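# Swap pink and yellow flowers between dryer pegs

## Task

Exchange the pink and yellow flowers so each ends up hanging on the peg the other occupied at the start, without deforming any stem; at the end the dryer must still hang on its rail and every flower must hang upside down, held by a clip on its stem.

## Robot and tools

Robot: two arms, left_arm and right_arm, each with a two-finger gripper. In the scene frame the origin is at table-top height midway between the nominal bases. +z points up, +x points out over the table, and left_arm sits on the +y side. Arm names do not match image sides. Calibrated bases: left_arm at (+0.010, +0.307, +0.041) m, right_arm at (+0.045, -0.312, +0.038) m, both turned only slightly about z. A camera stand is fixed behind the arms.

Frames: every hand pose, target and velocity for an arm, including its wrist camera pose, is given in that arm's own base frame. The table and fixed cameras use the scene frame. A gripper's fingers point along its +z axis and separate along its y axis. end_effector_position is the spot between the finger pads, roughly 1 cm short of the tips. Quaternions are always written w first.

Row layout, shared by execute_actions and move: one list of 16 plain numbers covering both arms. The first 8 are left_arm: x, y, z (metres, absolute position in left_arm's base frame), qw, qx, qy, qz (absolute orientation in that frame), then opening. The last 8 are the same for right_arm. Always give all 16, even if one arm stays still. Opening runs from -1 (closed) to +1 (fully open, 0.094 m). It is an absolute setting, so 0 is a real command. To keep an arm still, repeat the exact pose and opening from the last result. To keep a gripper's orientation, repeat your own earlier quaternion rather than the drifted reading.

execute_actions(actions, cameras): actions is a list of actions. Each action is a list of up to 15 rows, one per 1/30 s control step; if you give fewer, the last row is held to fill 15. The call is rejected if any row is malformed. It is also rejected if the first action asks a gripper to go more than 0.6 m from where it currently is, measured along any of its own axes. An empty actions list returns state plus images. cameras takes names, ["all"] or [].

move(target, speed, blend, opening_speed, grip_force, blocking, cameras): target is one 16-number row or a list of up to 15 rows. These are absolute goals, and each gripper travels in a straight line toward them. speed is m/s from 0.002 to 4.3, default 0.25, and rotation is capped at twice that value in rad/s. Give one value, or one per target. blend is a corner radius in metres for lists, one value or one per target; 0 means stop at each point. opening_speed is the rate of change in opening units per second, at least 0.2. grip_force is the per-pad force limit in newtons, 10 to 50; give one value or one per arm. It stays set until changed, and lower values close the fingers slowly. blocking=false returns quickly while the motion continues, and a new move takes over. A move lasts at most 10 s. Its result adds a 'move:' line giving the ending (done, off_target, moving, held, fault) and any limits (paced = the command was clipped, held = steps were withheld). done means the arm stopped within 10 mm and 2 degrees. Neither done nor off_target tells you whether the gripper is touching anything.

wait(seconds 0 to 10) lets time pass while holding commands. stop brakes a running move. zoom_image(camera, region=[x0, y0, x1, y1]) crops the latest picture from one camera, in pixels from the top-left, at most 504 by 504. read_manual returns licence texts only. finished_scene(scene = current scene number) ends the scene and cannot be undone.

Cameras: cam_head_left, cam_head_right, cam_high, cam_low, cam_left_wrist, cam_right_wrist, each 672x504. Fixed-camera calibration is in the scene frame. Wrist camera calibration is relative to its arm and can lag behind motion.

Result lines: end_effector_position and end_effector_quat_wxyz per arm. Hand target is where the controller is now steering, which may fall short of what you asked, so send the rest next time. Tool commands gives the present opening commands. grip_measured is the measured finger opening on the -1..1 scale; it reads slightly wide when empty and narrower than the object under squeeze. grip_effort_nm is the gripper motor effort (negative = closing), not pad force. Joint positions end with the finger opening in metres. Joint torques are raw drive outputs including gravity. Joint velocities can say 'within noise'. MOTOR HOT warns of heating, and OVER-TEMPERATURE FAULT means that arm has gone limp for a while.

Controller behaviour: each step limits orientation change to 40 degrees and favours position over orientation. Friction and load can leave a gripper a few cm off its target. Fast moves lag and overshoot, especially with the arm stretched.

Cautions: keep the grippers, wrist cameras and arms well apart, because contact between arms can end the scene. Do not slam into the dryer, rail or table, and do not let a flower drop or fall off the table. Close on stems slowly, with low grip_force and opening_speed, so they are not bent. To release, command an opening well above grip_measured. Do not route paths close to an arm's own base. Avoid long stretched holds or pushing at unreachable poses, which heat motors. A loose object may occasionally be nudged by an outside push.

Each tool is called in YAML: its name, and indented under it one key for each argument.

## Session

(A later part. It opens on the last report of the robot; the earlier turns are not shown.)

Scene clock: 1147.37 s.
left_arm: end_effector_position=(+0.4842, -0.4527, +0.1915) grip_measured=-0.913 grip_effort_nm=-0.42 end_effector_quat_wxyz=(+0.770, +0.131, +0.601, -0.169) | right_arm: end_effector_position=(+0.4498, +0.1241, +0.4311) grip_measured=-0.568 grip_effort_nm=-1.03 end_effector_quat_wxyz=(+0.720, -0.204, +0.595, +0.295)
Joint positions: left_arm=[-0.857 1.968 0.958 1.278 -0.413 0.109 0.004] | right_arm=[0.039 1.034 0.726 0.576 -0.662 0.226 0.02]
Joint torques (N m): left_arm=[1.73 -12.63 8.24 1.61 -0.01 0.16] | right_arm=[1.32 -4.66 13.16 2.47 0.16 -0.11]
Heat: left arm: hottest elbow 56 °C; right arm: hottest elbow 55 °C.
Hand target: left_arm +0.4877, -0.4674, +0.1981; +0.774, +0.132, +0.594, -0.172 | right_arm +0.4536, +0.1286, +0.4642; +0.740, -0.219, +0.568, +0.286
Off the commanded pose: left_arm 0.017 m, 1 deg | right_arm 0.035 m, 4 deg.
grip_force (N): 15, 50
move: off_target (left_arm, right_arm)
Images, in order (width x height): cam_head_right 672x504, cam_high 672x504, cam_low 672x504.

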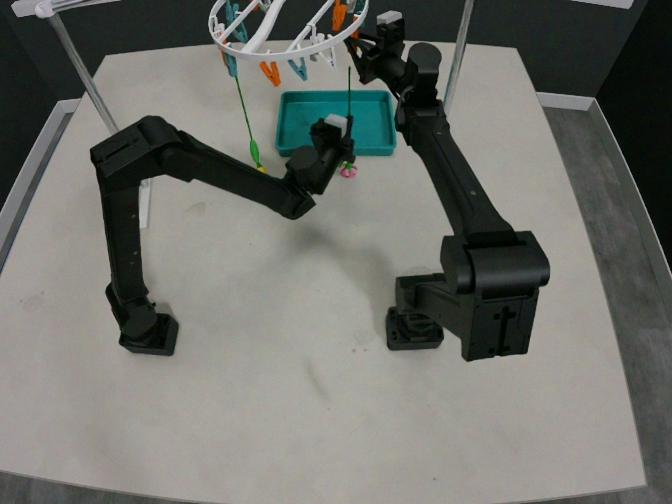

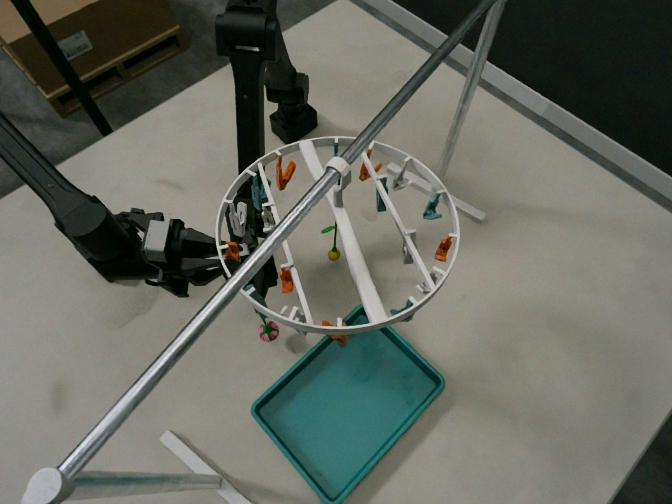

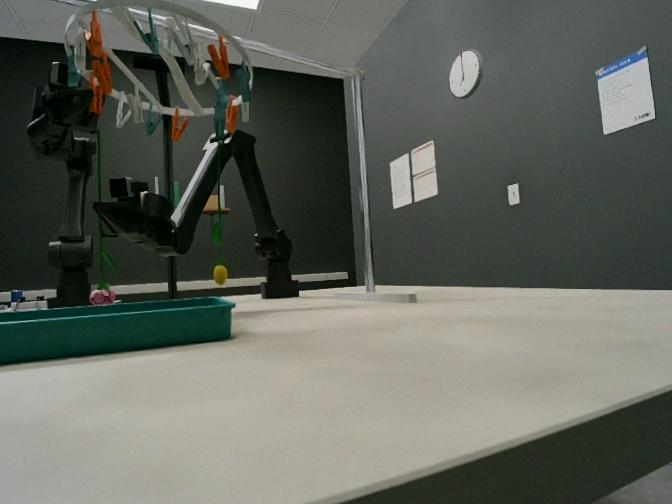

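move:
  target: [0.4920, -0.4735, 0.222, 0.7746, 0.1318, 0.5944, -0.1717, -1.0, 0.4560, 0.1293, 0.465, 0.7400, -0.2196, 0.5678, 0.2863, -0.64]
  speed: 0.06
  cameras: ["cam_low", "cam_head_right", "cam_head_left"]

zoom_image:
  camera: "cam_low"
  region: [70, 80, 130, 140]

zoom_image:
  camera: "cam_head_right"
  region: [330, 20, 380, 80]

zoom_image:
  camera: "cam_head_left"
  region: [340, 0, 400, 70]

Scene clock: 1167.53 s.
left_arm: end_effector_position=(+0.4897, -0.4590, +0.1879) grip_measured=-0.913 grip_effort_nm=-0.42 end_effector_quat_wxyz=(+0.760, +0.140, +0.614, -0.161) | right_arm: end_effector_position=(+0.4498, +0.1241, +0.4311) grip_measured=-0.568 grip_effort_nm=-1.03 end_effector_quat_wxyz=(+0.720, -0.204, +0.595, +0.295)
Joint positions: left_arm=[-0.857 1.964 0.977 1.214 -0.414 0.109 0.004] | right_arm=[0.039 1.034 0.726 0.576 -0.662 0.226 0.02]
Joint torques (N m): left_arm=[1.67 -16.03 8.49 1.57 -0.02 0.16] | right_arm=[1.38 -4.48 13.2 2.41 0.15 -0.11]
Heat: left arm: hottest elbow 57 °C; right arm: hottest elbow 56 °C.
Hand target: left_arm +0.4906, -0.4720, +0.2221; +0.774, +0.132, +0.594, -0.172 | right_arm +0.4536, +0.1286, +0.4642; +0.740, -0.219, +0.568, +0.286
Off the commanded pose: left_arm 0.037 m, 3 deg | right_arm 0.035 m, 4 deg.
grip_force (N): 15, 50
move: off_target (left_arm, right_arm)
Images, in order (width x height): cam_head_left 672x504, cam_head_right 672x504, cam_low 672x504.

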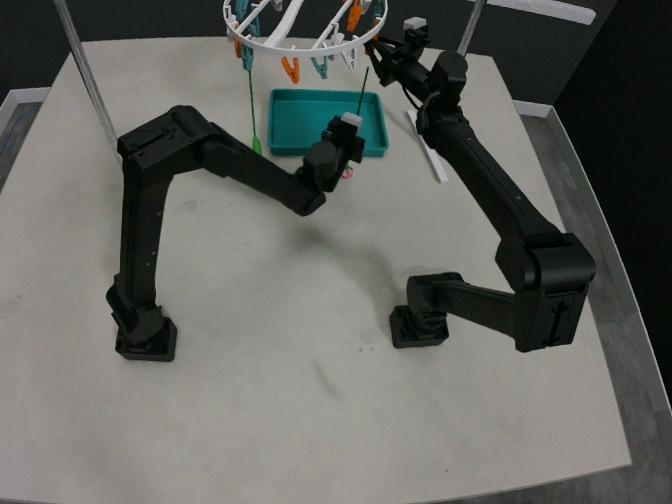

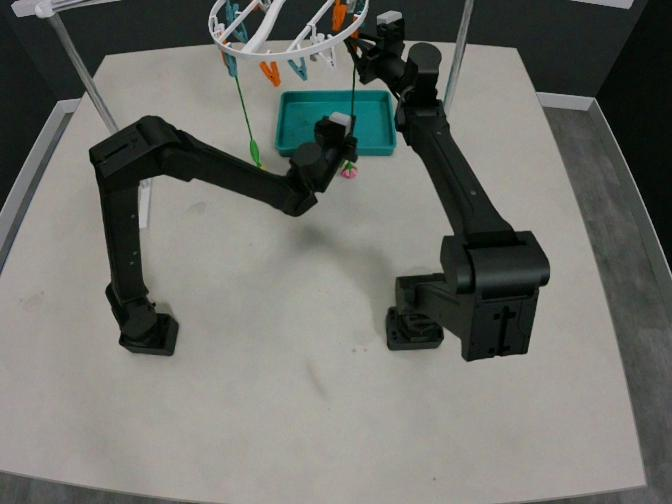

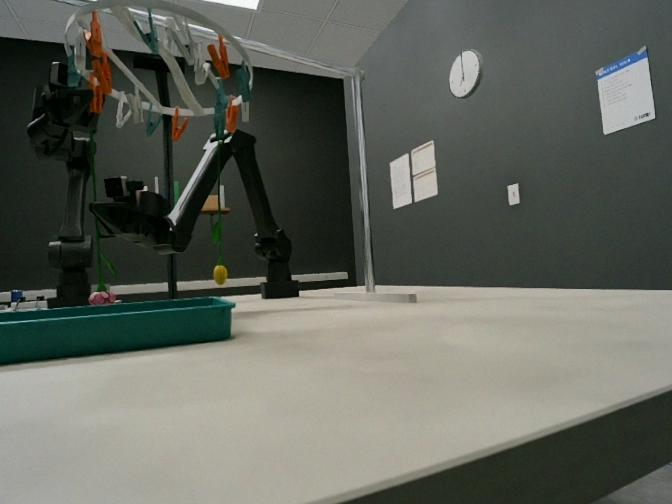

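Scaled by 8.400 from the camera's 672x504 image, which has a finer 960x720 frame.

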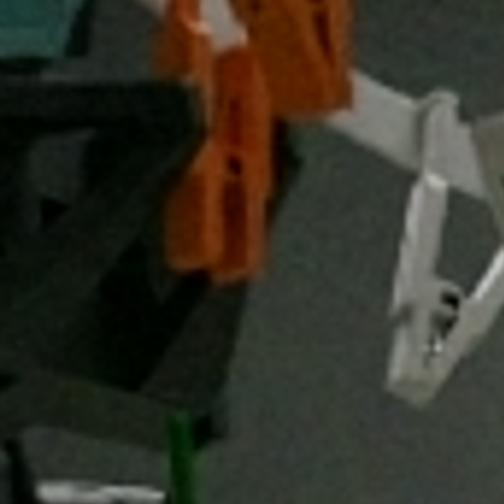

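Scaled by 8.400 from the camera's 672x504 image, which has a finer 960x720 frame.

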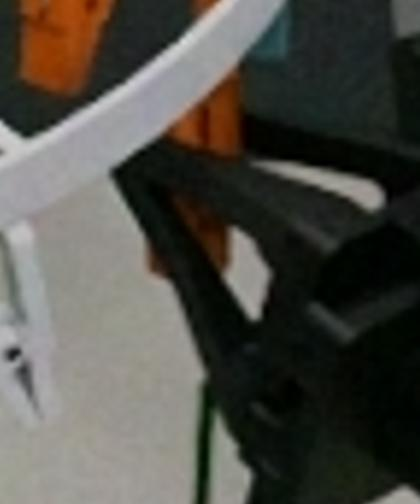

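Scaled by 7.200 from the camera's 672x504 image, which has a finer 960x720 frame.

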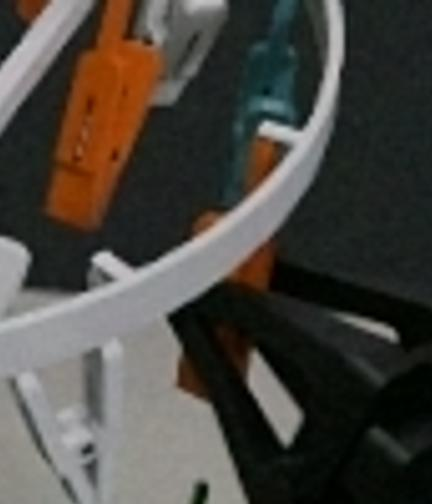

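move:
  target: [0.4900, -0.4710, 0.230, 0.7746, 0.1318, 0.5944, -0.1717, -1.0, 0.4560, 0.1293, 0.465, 0.7400, -0.2196, 0.5678, 0.2863, -0.64]
  speed: 0.06
  cameras: ["cam_low", "cam_head_right"]

zoom_image:
  camera: "cam_low"
  region: [70, 80, 130, 140]

zoom_image:
  camera: "cam_head_right"
  region: [330, 20, 380, 80]

Scene clock: 1173.47 s.
left_arm: end_effector_position=(+0.4893, -0.4585, +0.1993) grip_measured=-0.913 grip_effort_nm=-0.42 end_effector_quat_wxyz=(+0.762, +0.139, +0.612, -0.162) | right_arm: end_effector_position=(+0.4498, +0.1241, +0.4311) grip_measured=-0.568 grip_effort_nm=-1.03 end_effector_quat_wxyz=(+0.720, -0.204, +0.595, +0.295)
Joint positions: left_arm=[-0.857 1.94 0.977 1.198 -0.415 0.109 0.004] | right_arm=[0.039 1.034 0.726 0.576 -0.662 0.226 0.02]
Joint torques (N m): left_arm=[1.73 -15.79 8.18 1.65 0 0.16] | right_arm=[1.26 -4.84 13.19 2.44 0.16 -0.12]
Heat: left arm: hottest elbow 58 °C; right arm: hottest elbow 56 °C.
Hand target: left_arm +0.4890, -0.4698, +0.2300; +0.774, +0.132, +0.594, -0.172 | right_arm +0.4536, +0.1286, +0.4642; +0.740, -0.219, +0.568, +0.286
Off the commanded pose: left_arm 0.033 m, 3 deg | right_arm 0.035 m, 4 deg.
grip_force (N): 15, 50
move: off_target (left_arm, right_arm)
Images, in order (width x height): cam_head_right 672x504, cam_low 672x504.

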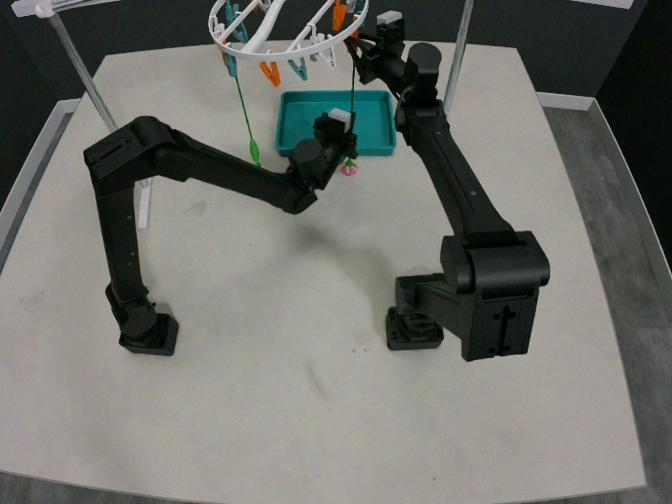

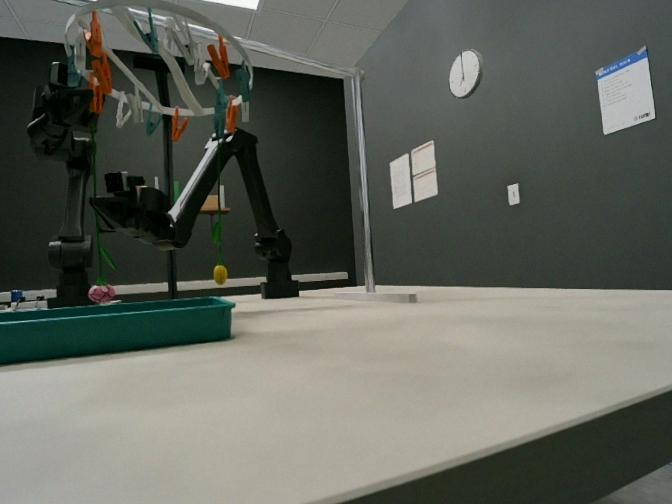

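Scaled by 8.400 from the camera's 672x504 image, which has a finer 960x720 frame.

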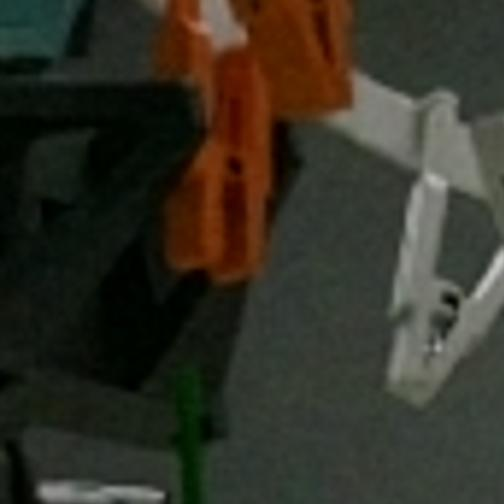

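Scaled by 8.400 from the camera's 672x504 image, which has a finer 960x720 frame.

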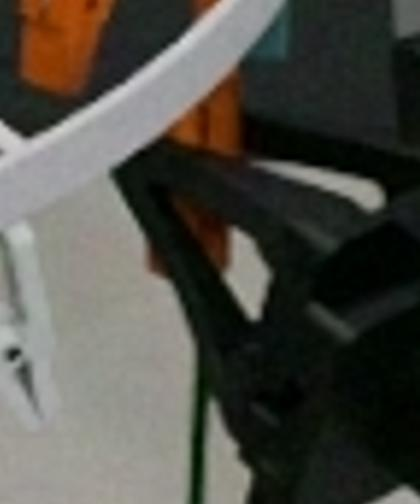

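move:
  target: [0.4860, -0.4620, 0.238, 0.7746, 0.1318, 0.5944, -0.1717, -1.0, 0.4560, 0.1293, 0.465, 0.7400, -0.2196, 0.5678, 0.2863, -0.64]
  speed: 0.06
  cameras: ["cam_low", "cam_head_right", "cam_high"]

zoom_image:
  camera: "cam_low"
  region: [70, 80, 130, 140]

zoom_image:
  camera: "cam_head_right"
  region: [330, 20, 380, 80]

zoom_image:
  camera: "cam_high"
  region: [220, 240, 280, 300]

Scene clock: 1184.03 s.
left_arm: end_effector_position=(+0.4880, -0.4569, +0.2187) grip_measured=-0.913 grip_effort_nm=-0.42 end_effector_quat_wxyz=(+0.768, +0.133, +0.604, -0.166) | right_arm: end_effector_position=(+0.4498, +0.1241, +0.4311) grip_measured=-0.568 grip_effort_nm=-1.03 end_effector_quat_wxyz=(+0.720, -0.204, +0.595, +0.295)
Joint positions: left_arm=[-0.857 1.907 0.977 1.189 -0.415 0.109 0.004] | right_arm=[0.039 1.034 0.726 0.576 -0.662 0.226 0.02]
Joint torques (N m): left_arm=[2.14 -15.5 6.69 1.52 0.2 0.15] | right_arm=[1.38 -4.78 13.22 2.41 0.16 -0.11]
Heat: left arm: hottest elbow 59 °C; right arm: hottest elbow 56 °C.
Hand target: left_arm +0.4858, -0.4616, +0.2378; +0.775, +0.132, +0.594, -0.172 | right_arm +0.4536, +0.1286, +0.4642; +0.740, -0.219, +0.568, +0.286
Off the commanded pose: left_arm 0.020 m, 2 deg | right_arm 0.035 m, 4 deg.
grip_force (N): 15, 50
move: off_target (left_arm, right_arm)
Images, in order (width x height): cam_head_right 672x504, cam_high 672x504, cam_low 672x504.

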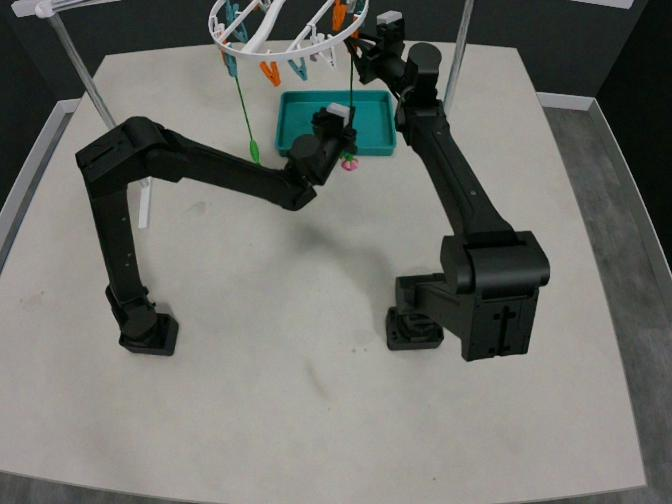

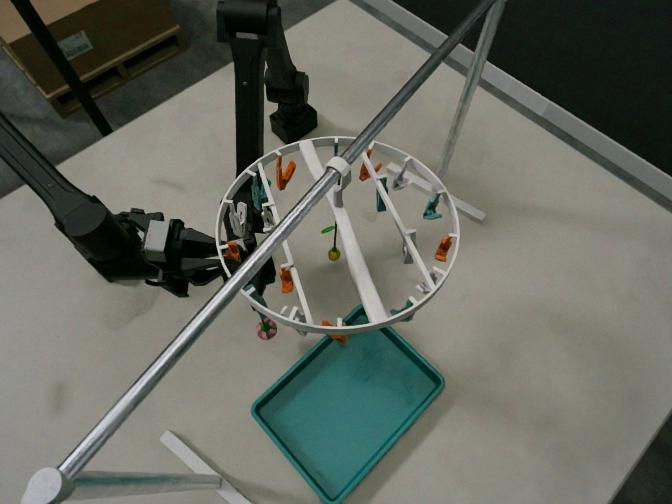

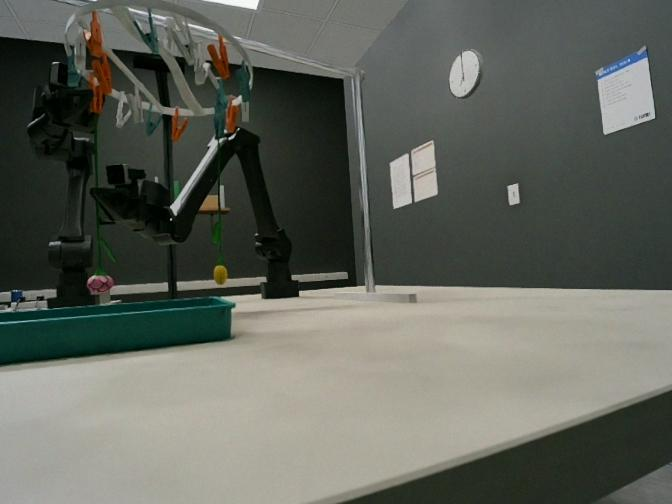

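Scaled by 8.400 from the camera's 672x504 image, which has a finer 960x720 frame.

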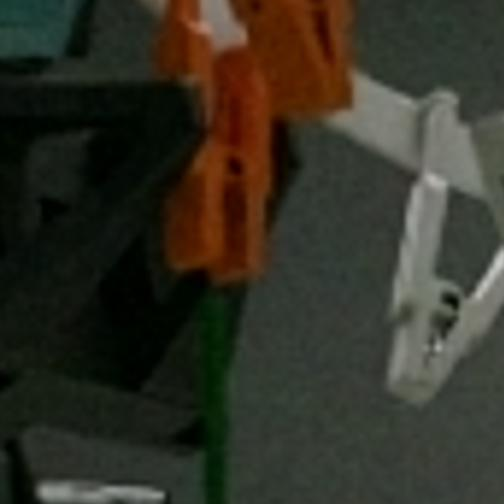

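Scaled by 8.400 from the camera's 672x504 image, which has a finer 960x720 frame.

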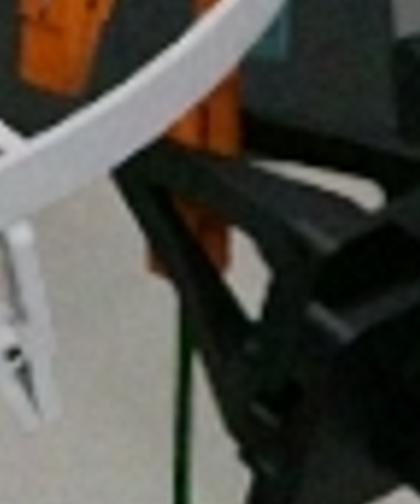

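Scaled by 8.400 from the camera's 672x504 image, which has a finer 960x720 frame.

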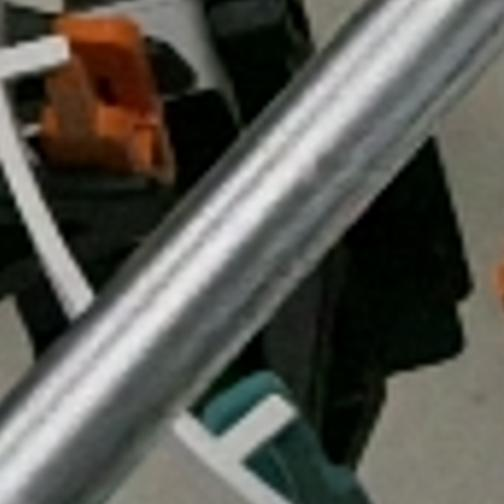

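wait:
  seconds: 0.1
  cameras: ["cam_head_left", "cam_low"]

zoom_image:
  camera: "cam_head_left"
  region: [350, 25, 390, 85]

zoom_image:
  camera: "cam_low"
  region: [80, 95, 112, 127]

Scene clock: 1203.33 s.
left_arm: end_effector_position=(+0.4880, -0.4569, +0.2187) grip_measured=-0.913 grip_effort_nm=-0.42 end_effector_quat_wxyz=(+0.768, +0.133, +0.604, -0.166) | right_arm: end_effector_position=(+0.4498, +0.1241, +0.4311) grip_measured=-0.568 grip_effort_nm=-1.03 end_effector_quat_wxyz=(+0.720, -0.204, +0.595, +0.295)
Joint positions: left_arm=[-0.857 1.907 0.977 1.189 -0.415 0.109 0.004] | right_arm=[0.039 1.034 0.726 0.576 -0.662 0.226 0.02]
Joint torques (N m): left_arm=[2.08 -15.5 6.71 1.57 0.2 0.15] | right_arm=[1.14 -4.66 13.16 2.4 0.16 -0.12]
Heat: left arm: hottest elbow 58 °C; right arm: hottest elbow 57 °C.
Hand target: left_arm +0.4858, -0.4616, +0.2378; +0.775, +0.132, +0.594, -0.172 | right_arm +0.4536, +0.1286, +0.4642; +0.740, -0.219, +0.568, +0.286
Tool commands: left_gripper/opening=-1.0 right_gripper/opening=-0.64
Off the commanded pose: left_arm 0.020 m, 2 deg | right_arm 0.035 m, 4 deg.
grip_force (N): 15, 50
wait: 0.10 s; at rest from the start
Images, in order (width x height): cam_head_left 672x504, cam_low 672x504.

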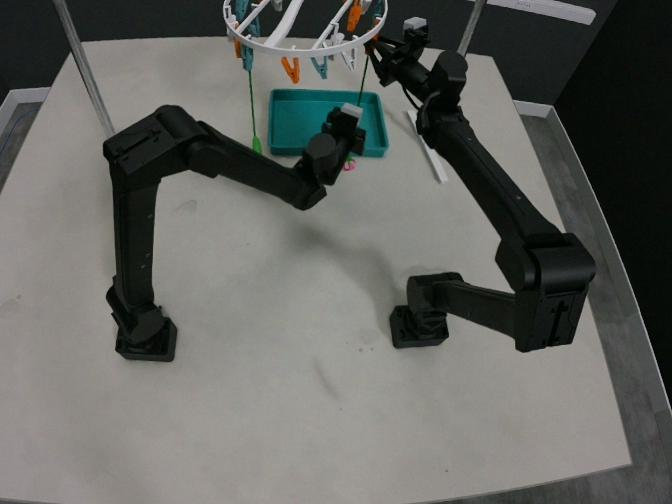

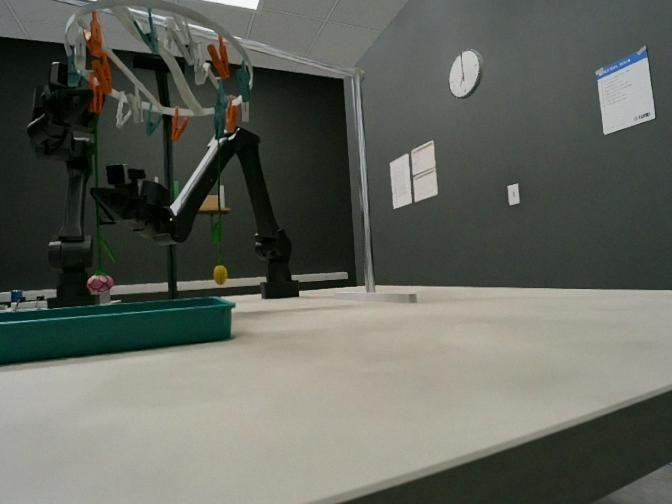

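Scaled by 8.400 from the camera's 672x504 image, which has a finer 960x720 frame.

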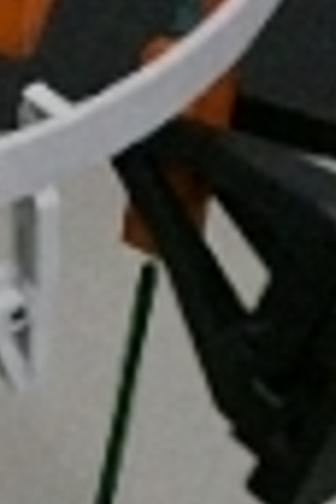

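Scaled by 15.750 from the camera's 672x504 image, which has a finer 960x720 frame.

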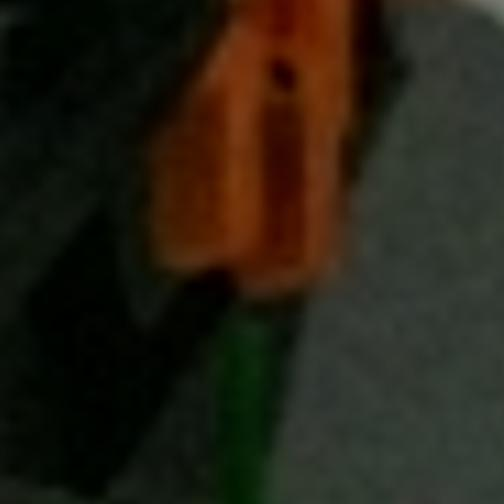

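move:
  target: [0.4790, -0.4610, 0.233, 0.7746, 0.1318, 0.5944, -0.1717, -1.0, 0.4560, 0.1293, 0.465, 0.7400, -0.2196, 0.5678, 0.2863, -0.64]
  speed: 0.05
  cameras: ["cam_low", "cam_head_left", "cam_head_right"]

zoom_image:
  camera: "cam_head_left"
  region: [350, 25, 390, 85]

zoom_image:
  camera: "cam_low"
  region: [80, 95, 112, 127]

zoom_image:
  camera: "cam_head_right"
  region: [330, 20, 380, 80]

Scene clock: 1228.00 s.
left_arm: end_effector_position=(+0.4864, -0.4584, +0.2187) grip_measured=-0.913 grip_effort_nm=-0.42 end_effector_quat_wxyz=(+0.768, +0.133, +0.604, -0.167) | right_arm: end_effector_position=(+0.4498, +0.1241, +0.4311) grip_measured=-0.568 grip_effort_nm=-1.03 end_effector_quat_wxyz=(+0.720, -0.204, +0.595, +0.295)
Joint positions: left_arm=[-0.861 1.907 0.977 1.189 -0.417 0.11 0.004] | right_arm=[0.039 1.034 0.726 0.576 -0.662 0.226 0.02]
Joint torques (N m): left_arm=[1.73 -15.33 5.55 2.39 -0.03 0.18] | right_arm=[1.44 -4.72 13.2 2.45 0.16 -0.11]
Heat: left arm: hottest elbow 58 °C; right arm: hottest elbow 57 °C.
Hand target: left_arm +0.4792, -0.4609, +0.2327; +0.774, +0.132, +0.594, -0.172 | right_arm +0.4536, +0.1286, +0.4642; +0.740, -0.219, +0.568, +0.286
Off the commanded pose: left_arm 0.016 m, 2 deg | right_arm 0.035 m, 4 deg.
grip_force (N): 15, 50
move: off_target (left_arm, right_arm)
Images, in order (width x height): cam_head_left 672x504, cam_head_right 672x504, cam_low 672x504.

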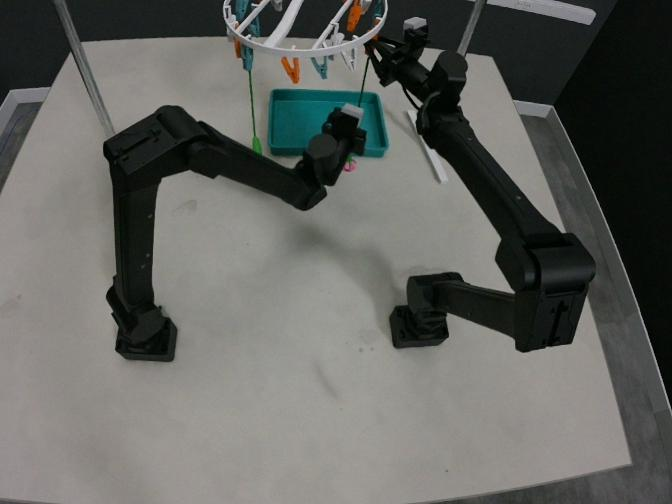

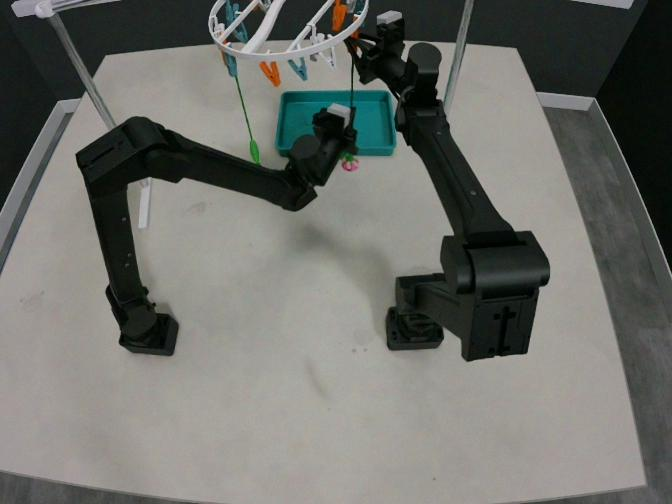

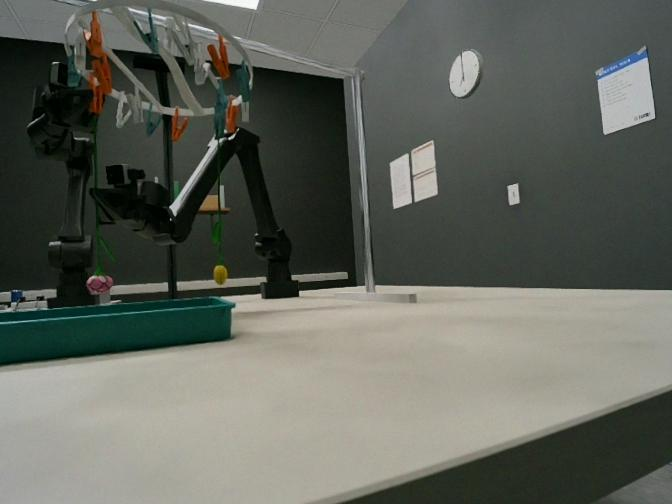

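Scaled by 8.400 from the camera's 672x504 image, which has a finer 960x720 frame.

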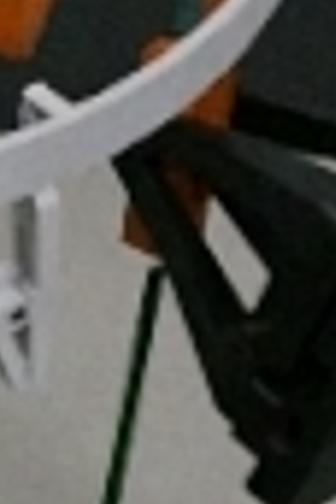

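Scaled by 15.750 from the camera's 672x504 image, which has a finer 960x720 frame.

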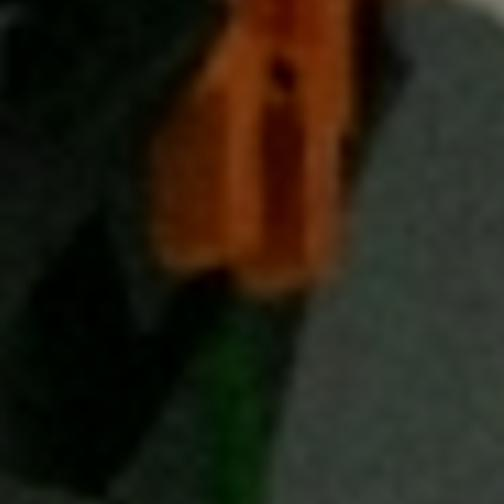

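Scaled by 8.400 from the camera's 672x504 image, which has a finer 960x720 frame.

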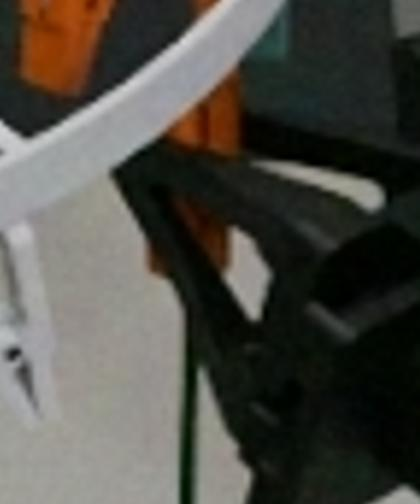

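move:
  target: [0.4790, -0.4600, 0.234, 0.7848, 0.1287, 0.5807, -0.1740, -1.0, 0.4560, 0.1293, 0.465, 0.7400, -0.2196, 0.5678, 0.2863, -0.64]
  speed: 0.05
  cameras: ["cam_low", "cam_head_left", "cam_head_right"]

zoom_image:
  camera: "cam_head_left"
  region: [350, 25, 390, 85]

zoom_image:
  camera: "cam_low"
  region: [80, 95, 112, 127]

zoom_image:
  camera: "cam_head_right"
  region: [330, 20, 380, 80]

Scene clock: 1237.17 s.
left_arm: end_effector_position=(+0.4846, -0.4564, +0.2281) grip_measured=-0.913 grip_effort_nm=-0.42 end_effector_quat_wxyz=(+0.779, +0.128, +0.590, -0.169) | right_arm: end_effector_position=(+0.4498, +0.1241, +0.4311) grip_measured=-0.568 grip_effort_nm=-1.03 end_effector_quat_wxyz=(+0.720, -0.204, +0.595, +0.295)
Joint positions: left_arm=[-0.861 1.907 0.977 1.231 -0.417 0.124 0.004] | right_arm=[0.039 1.034 0.726 0.576 -0.662 0.226 0.02]
Joint torques (N m): left_arm=[1.9 -13.86 5.71 2.85 0.23 0.16] | right_arm=[1.44 -4.48 13.18 2.43 0.16 -0.12]
Heat: left arm: hottest elbow 57 °C; right arm: hottest elbow 58 °C.
Hand target: left_arm +0.4790, -0.4599, +0.2338; +0.785, +0.129, +0.581, -0.174 | right_arm +0.4536, +0.1286, +0.4642; +0.740, -0.219, +0.568, +0.286
Off the commanded pose: left_arm 0.009 m, 1 deg | right_arm 0.035 m, 4 deg.
grip_force (N): 15, 50
move: off_target (right_arm)
Images, in order (width x height): cam_head_left 672x504, cam_head_right 672x504, cam_low 672x504.

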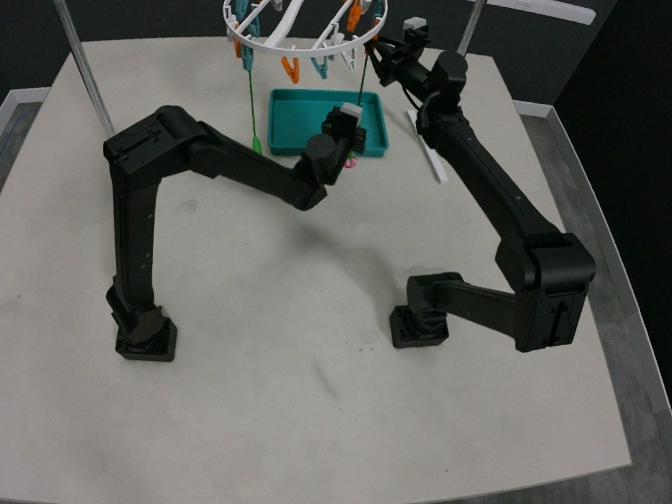

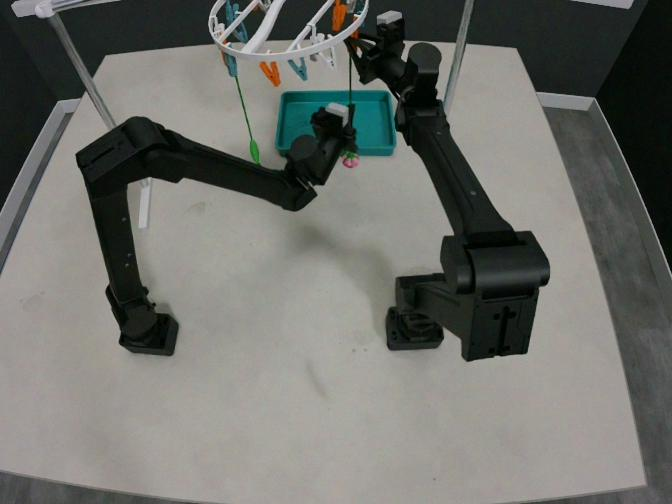

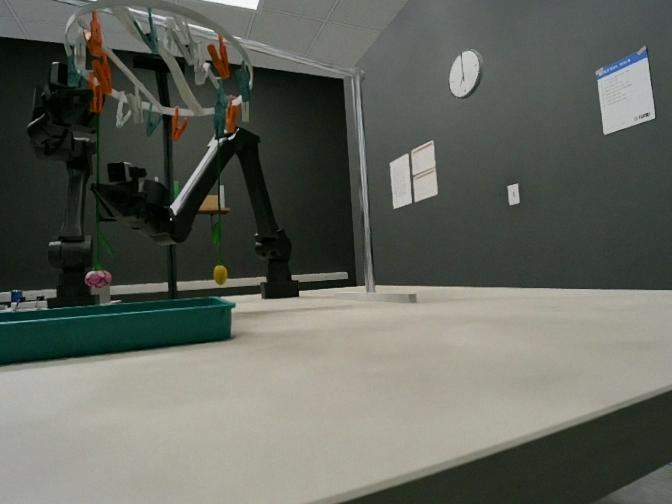

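Scaled by 8.400 from the camera's 672x504 image, which has a finer 960x720 frame.

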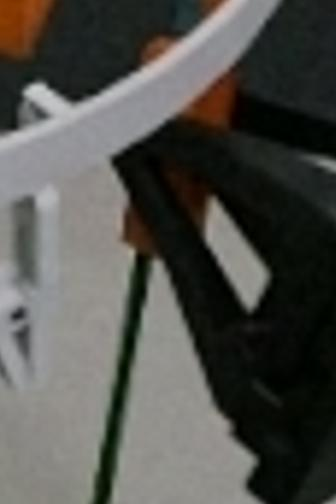

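Scaled by 15.750 from the camera's 672x504 image, which has a finer 960x720 frame.

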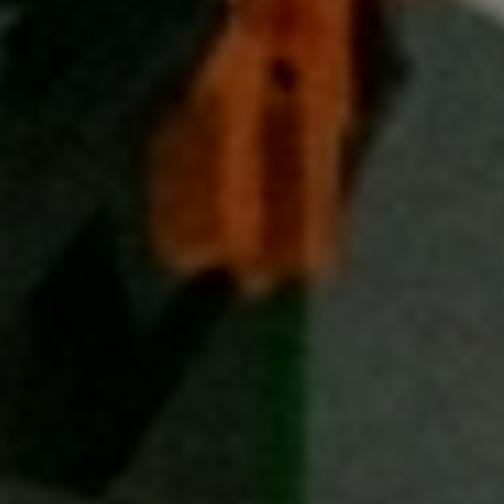

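Scaled by 8.400 from the camera's 672x504 image, which has a finer 960x720 frame.

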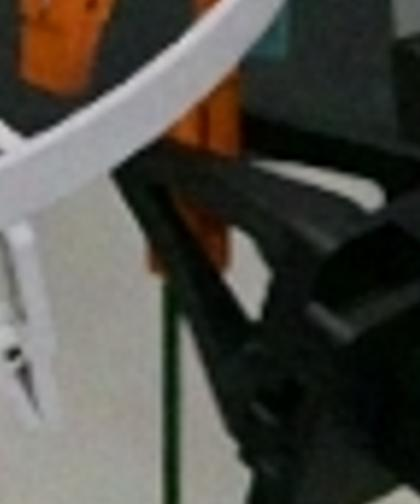

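move:
  target: [0.4800, -0.4610, 0.226, 0.7767, 0.1313, 0.5916, -0.1722, -1.0, 0.4560, 0.1293, 0.465, 0.7400, -0.2196, 0.5678, 0.2863, -0.64]
  speed: 0.05
  cameras: ["cam_low", "cam_head_left", "cam_head_right"]

zoom_image:
  camera: "cam_head_left"
  region: [350, 25, 390, 85]

zoom_image:
  camera: "cam_low"
  region: [80, 95, 112, 127]

zoom_image:
  camera: "cam_head_right"
  region: [330, 20, 380, 80]

Scene clock: 1247.57 s.
left_arm: end_effector_position=(+0.4846, -0.4564, +0.2281) grip_measured=-0.913 grip_effort_nm=-0.42 end_effector_quat_wxyz=(+0.779, +0.128, +0.590, -0.169) | right_arm: end_effector_position=(+0.4498, +0.1241, +0.4311) grip_measured=-0.568 grip_effort_nm=-1.03 end_effector_quat_wxyz=(+0.720, -0.204, +0.595, +0.295)
Joint positions: left_arm=[-0.861 1.907 0.977 1.231 -0.417 0.124 0.004] | right_arm=[0.039 1.034 0.726 0.576 -0.662 0.226 0.02]
Joint torques (N m): left_arm=[1.85 -13.68 5.57 1.78 0.09 0.04] | right_arm=[1.44 -4.42 13.19 2.4 0.16 -0.11]
Heat: left arm: hottest elbow 56 °C; right arm: hottest elbow 58 °C.
Hand target: left_arm +0.4800, -0.4609, +0.2259; +0.777, +0.131, +0.592, -0.172 | right_arm +0.4536, +0.1286, +0.4642; +0.740, -0.219, +0.568, +0.286
Off the commanded pose: left_arm 0.007 m, 1 deg | right_arm 0.035 m, 4 deg.
grip_force (N): 15, 50
move: off_target (right_arm)
Images, in order (width x height): cam_head_left 672x504, cam_head_right 672x504, cam_low 672x504.

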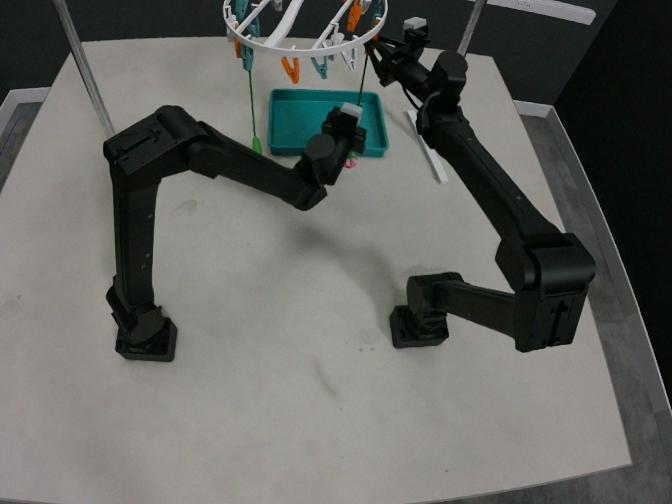

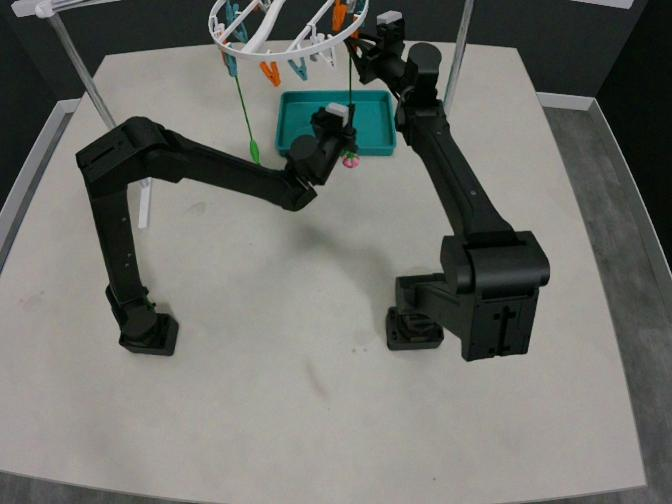

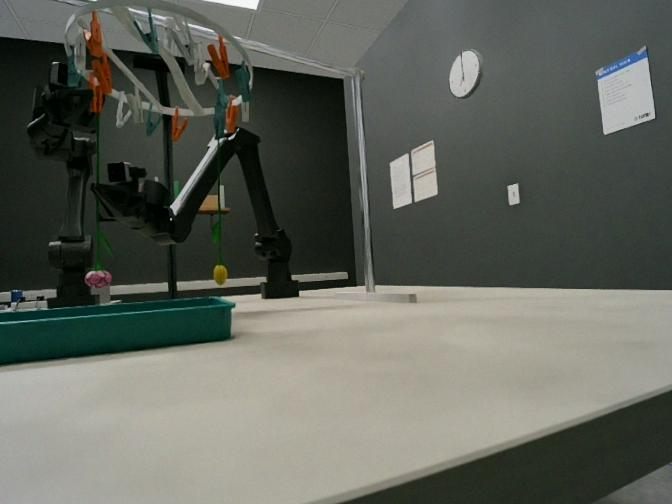

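Scaled by 8.400 from the camera's 672x504 image, which has a finer 960x720 frame.

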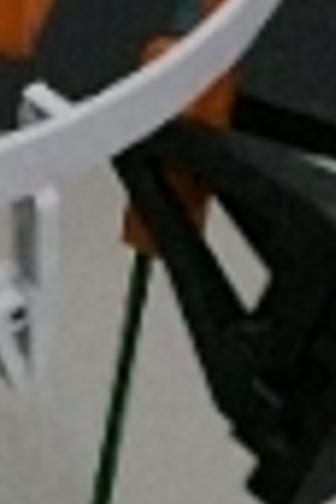

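Scaled by 15.750 from the camera's 672x504 image, which has a finer 960x720 frame.

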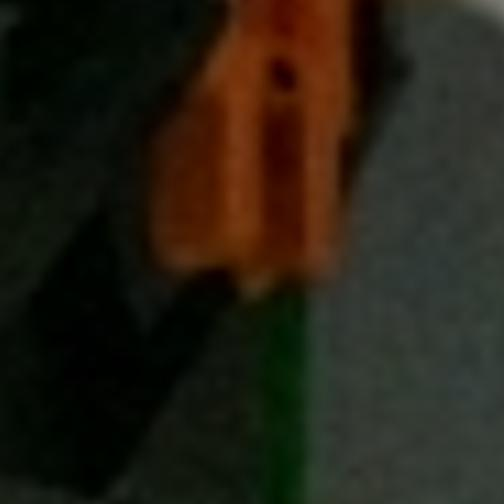

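Scaled by 8.400 from the camera's 672x504 image, which has a finer 960x720 frame.

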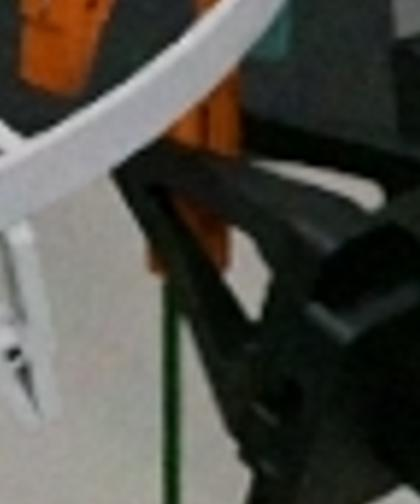

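move:
  target: [0.4810, -0.4622, 0.2203, 0.7678, 0.1337, 0.6031, -0.1702, -1.0, 0.4560, 0.1293, 0.465, 0.7400, -0.2196, 0.5678, 0.2863, -0.64]
  speed: 0.05
  cameras: ["cam_low", "cam_head_left", "cam_head_right"]

zoom_image:
  camera: "cam_head_left"
  region: [350, 25, 390, 85]

zoom_image:
  camera: "cam_low"
  region: [80, 95, 112, 127]

zoom_image:
  camera: "cam_head_right"
  region: [330, 20, 380, 80]

Scene clock: 1285.93 s.
left_arm: end_effector_position=(+0.4861, -0.4574, +0.2215) grip_measured=-0.913 grip_effort_nm=-0.42 end_effector_quat_wxyz=(+0.772, +0.132, +0.600, -0.164) | right_arm: end_effector_position=(+0.4498, +0.1241, +0.4311) grip_measured=-0.568 grip_effort_nm=-1.03 end_effector_quat_wxyz=(+0.720, -0.204, +0.595, +0.295)
Joint positions: left_arm=[-0.861 1.907 0.977 1.202 -0.42 0.12 0.004] | right_arm=[0.039 1.034 0.726 0.576 -0.662 0.226 0.02]
Joint torques (N m): left_arm=[1.73 -14.04 5.59 1.47 -0.01 -0.07] | right_arm=[1.49 -4.72 13.18 2.41 0.15 -0.11]
Heat: left arm: hottest elbow 55 °C; right arm: hottest elbow 59 °C.
Hand target: left_arm +0.4810, -0.4621, +0.2202; +0.768, +0.134, +0.603, -0.170 | right_arm +0.4536, +0.1286, +0.4642; +0.740, -0.219, +0.568, +0.286
Off the commanded pose: left_arm 0.007 m, 1 deg | right_arm 0.035 m, 4 deg.
grip_force (N): 15, 50
move: off_target (right_arm)
Images, in order (width x height): cam_head_left 672x504, cam_head_right 672x504, cam_low 672x504.

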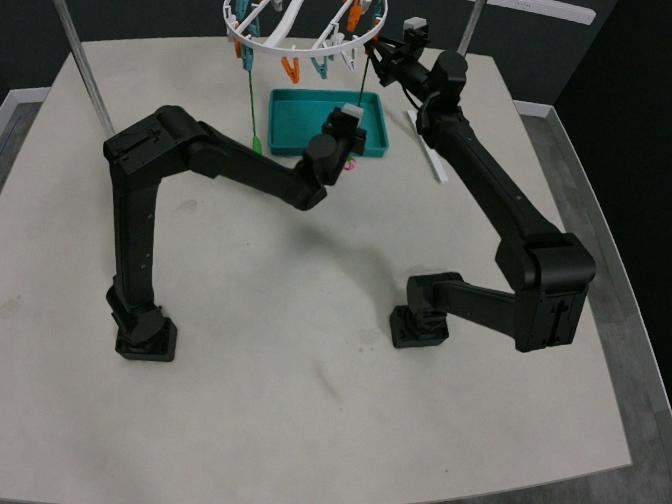

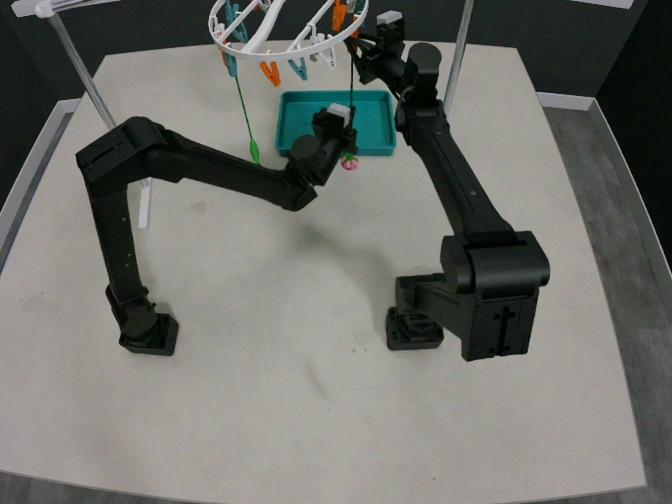

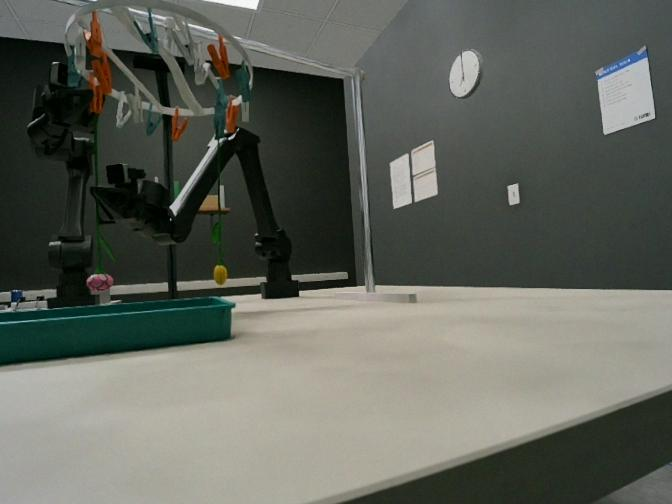

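Scaled by 8.400 from the camera's 672x504 image, which has a finer 960x720 frame.

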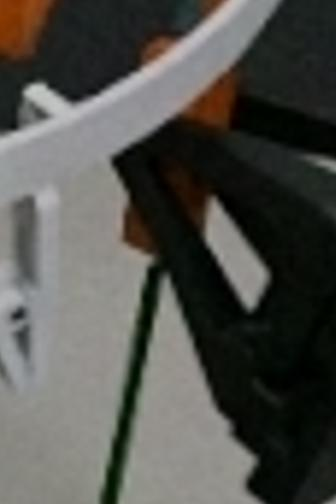

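Scaled by 15.750 from the camera's 672x504 image, which has a finer 960x720 frame.

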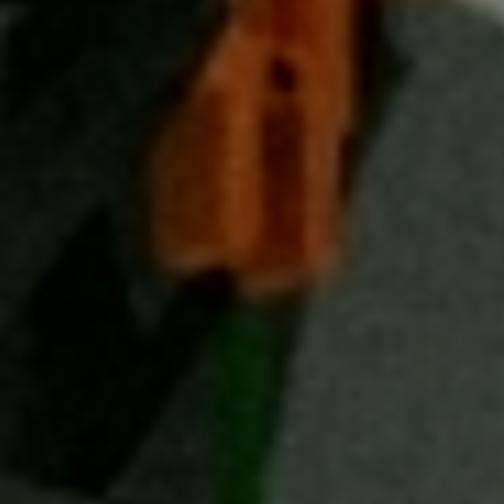

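Scaled by 8.400 from the camera's 672x504 image, which has a finer 960x720 frame.

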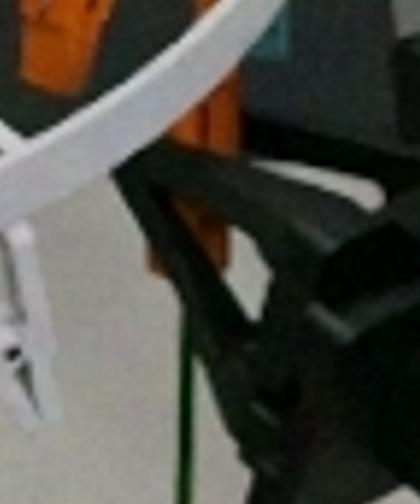

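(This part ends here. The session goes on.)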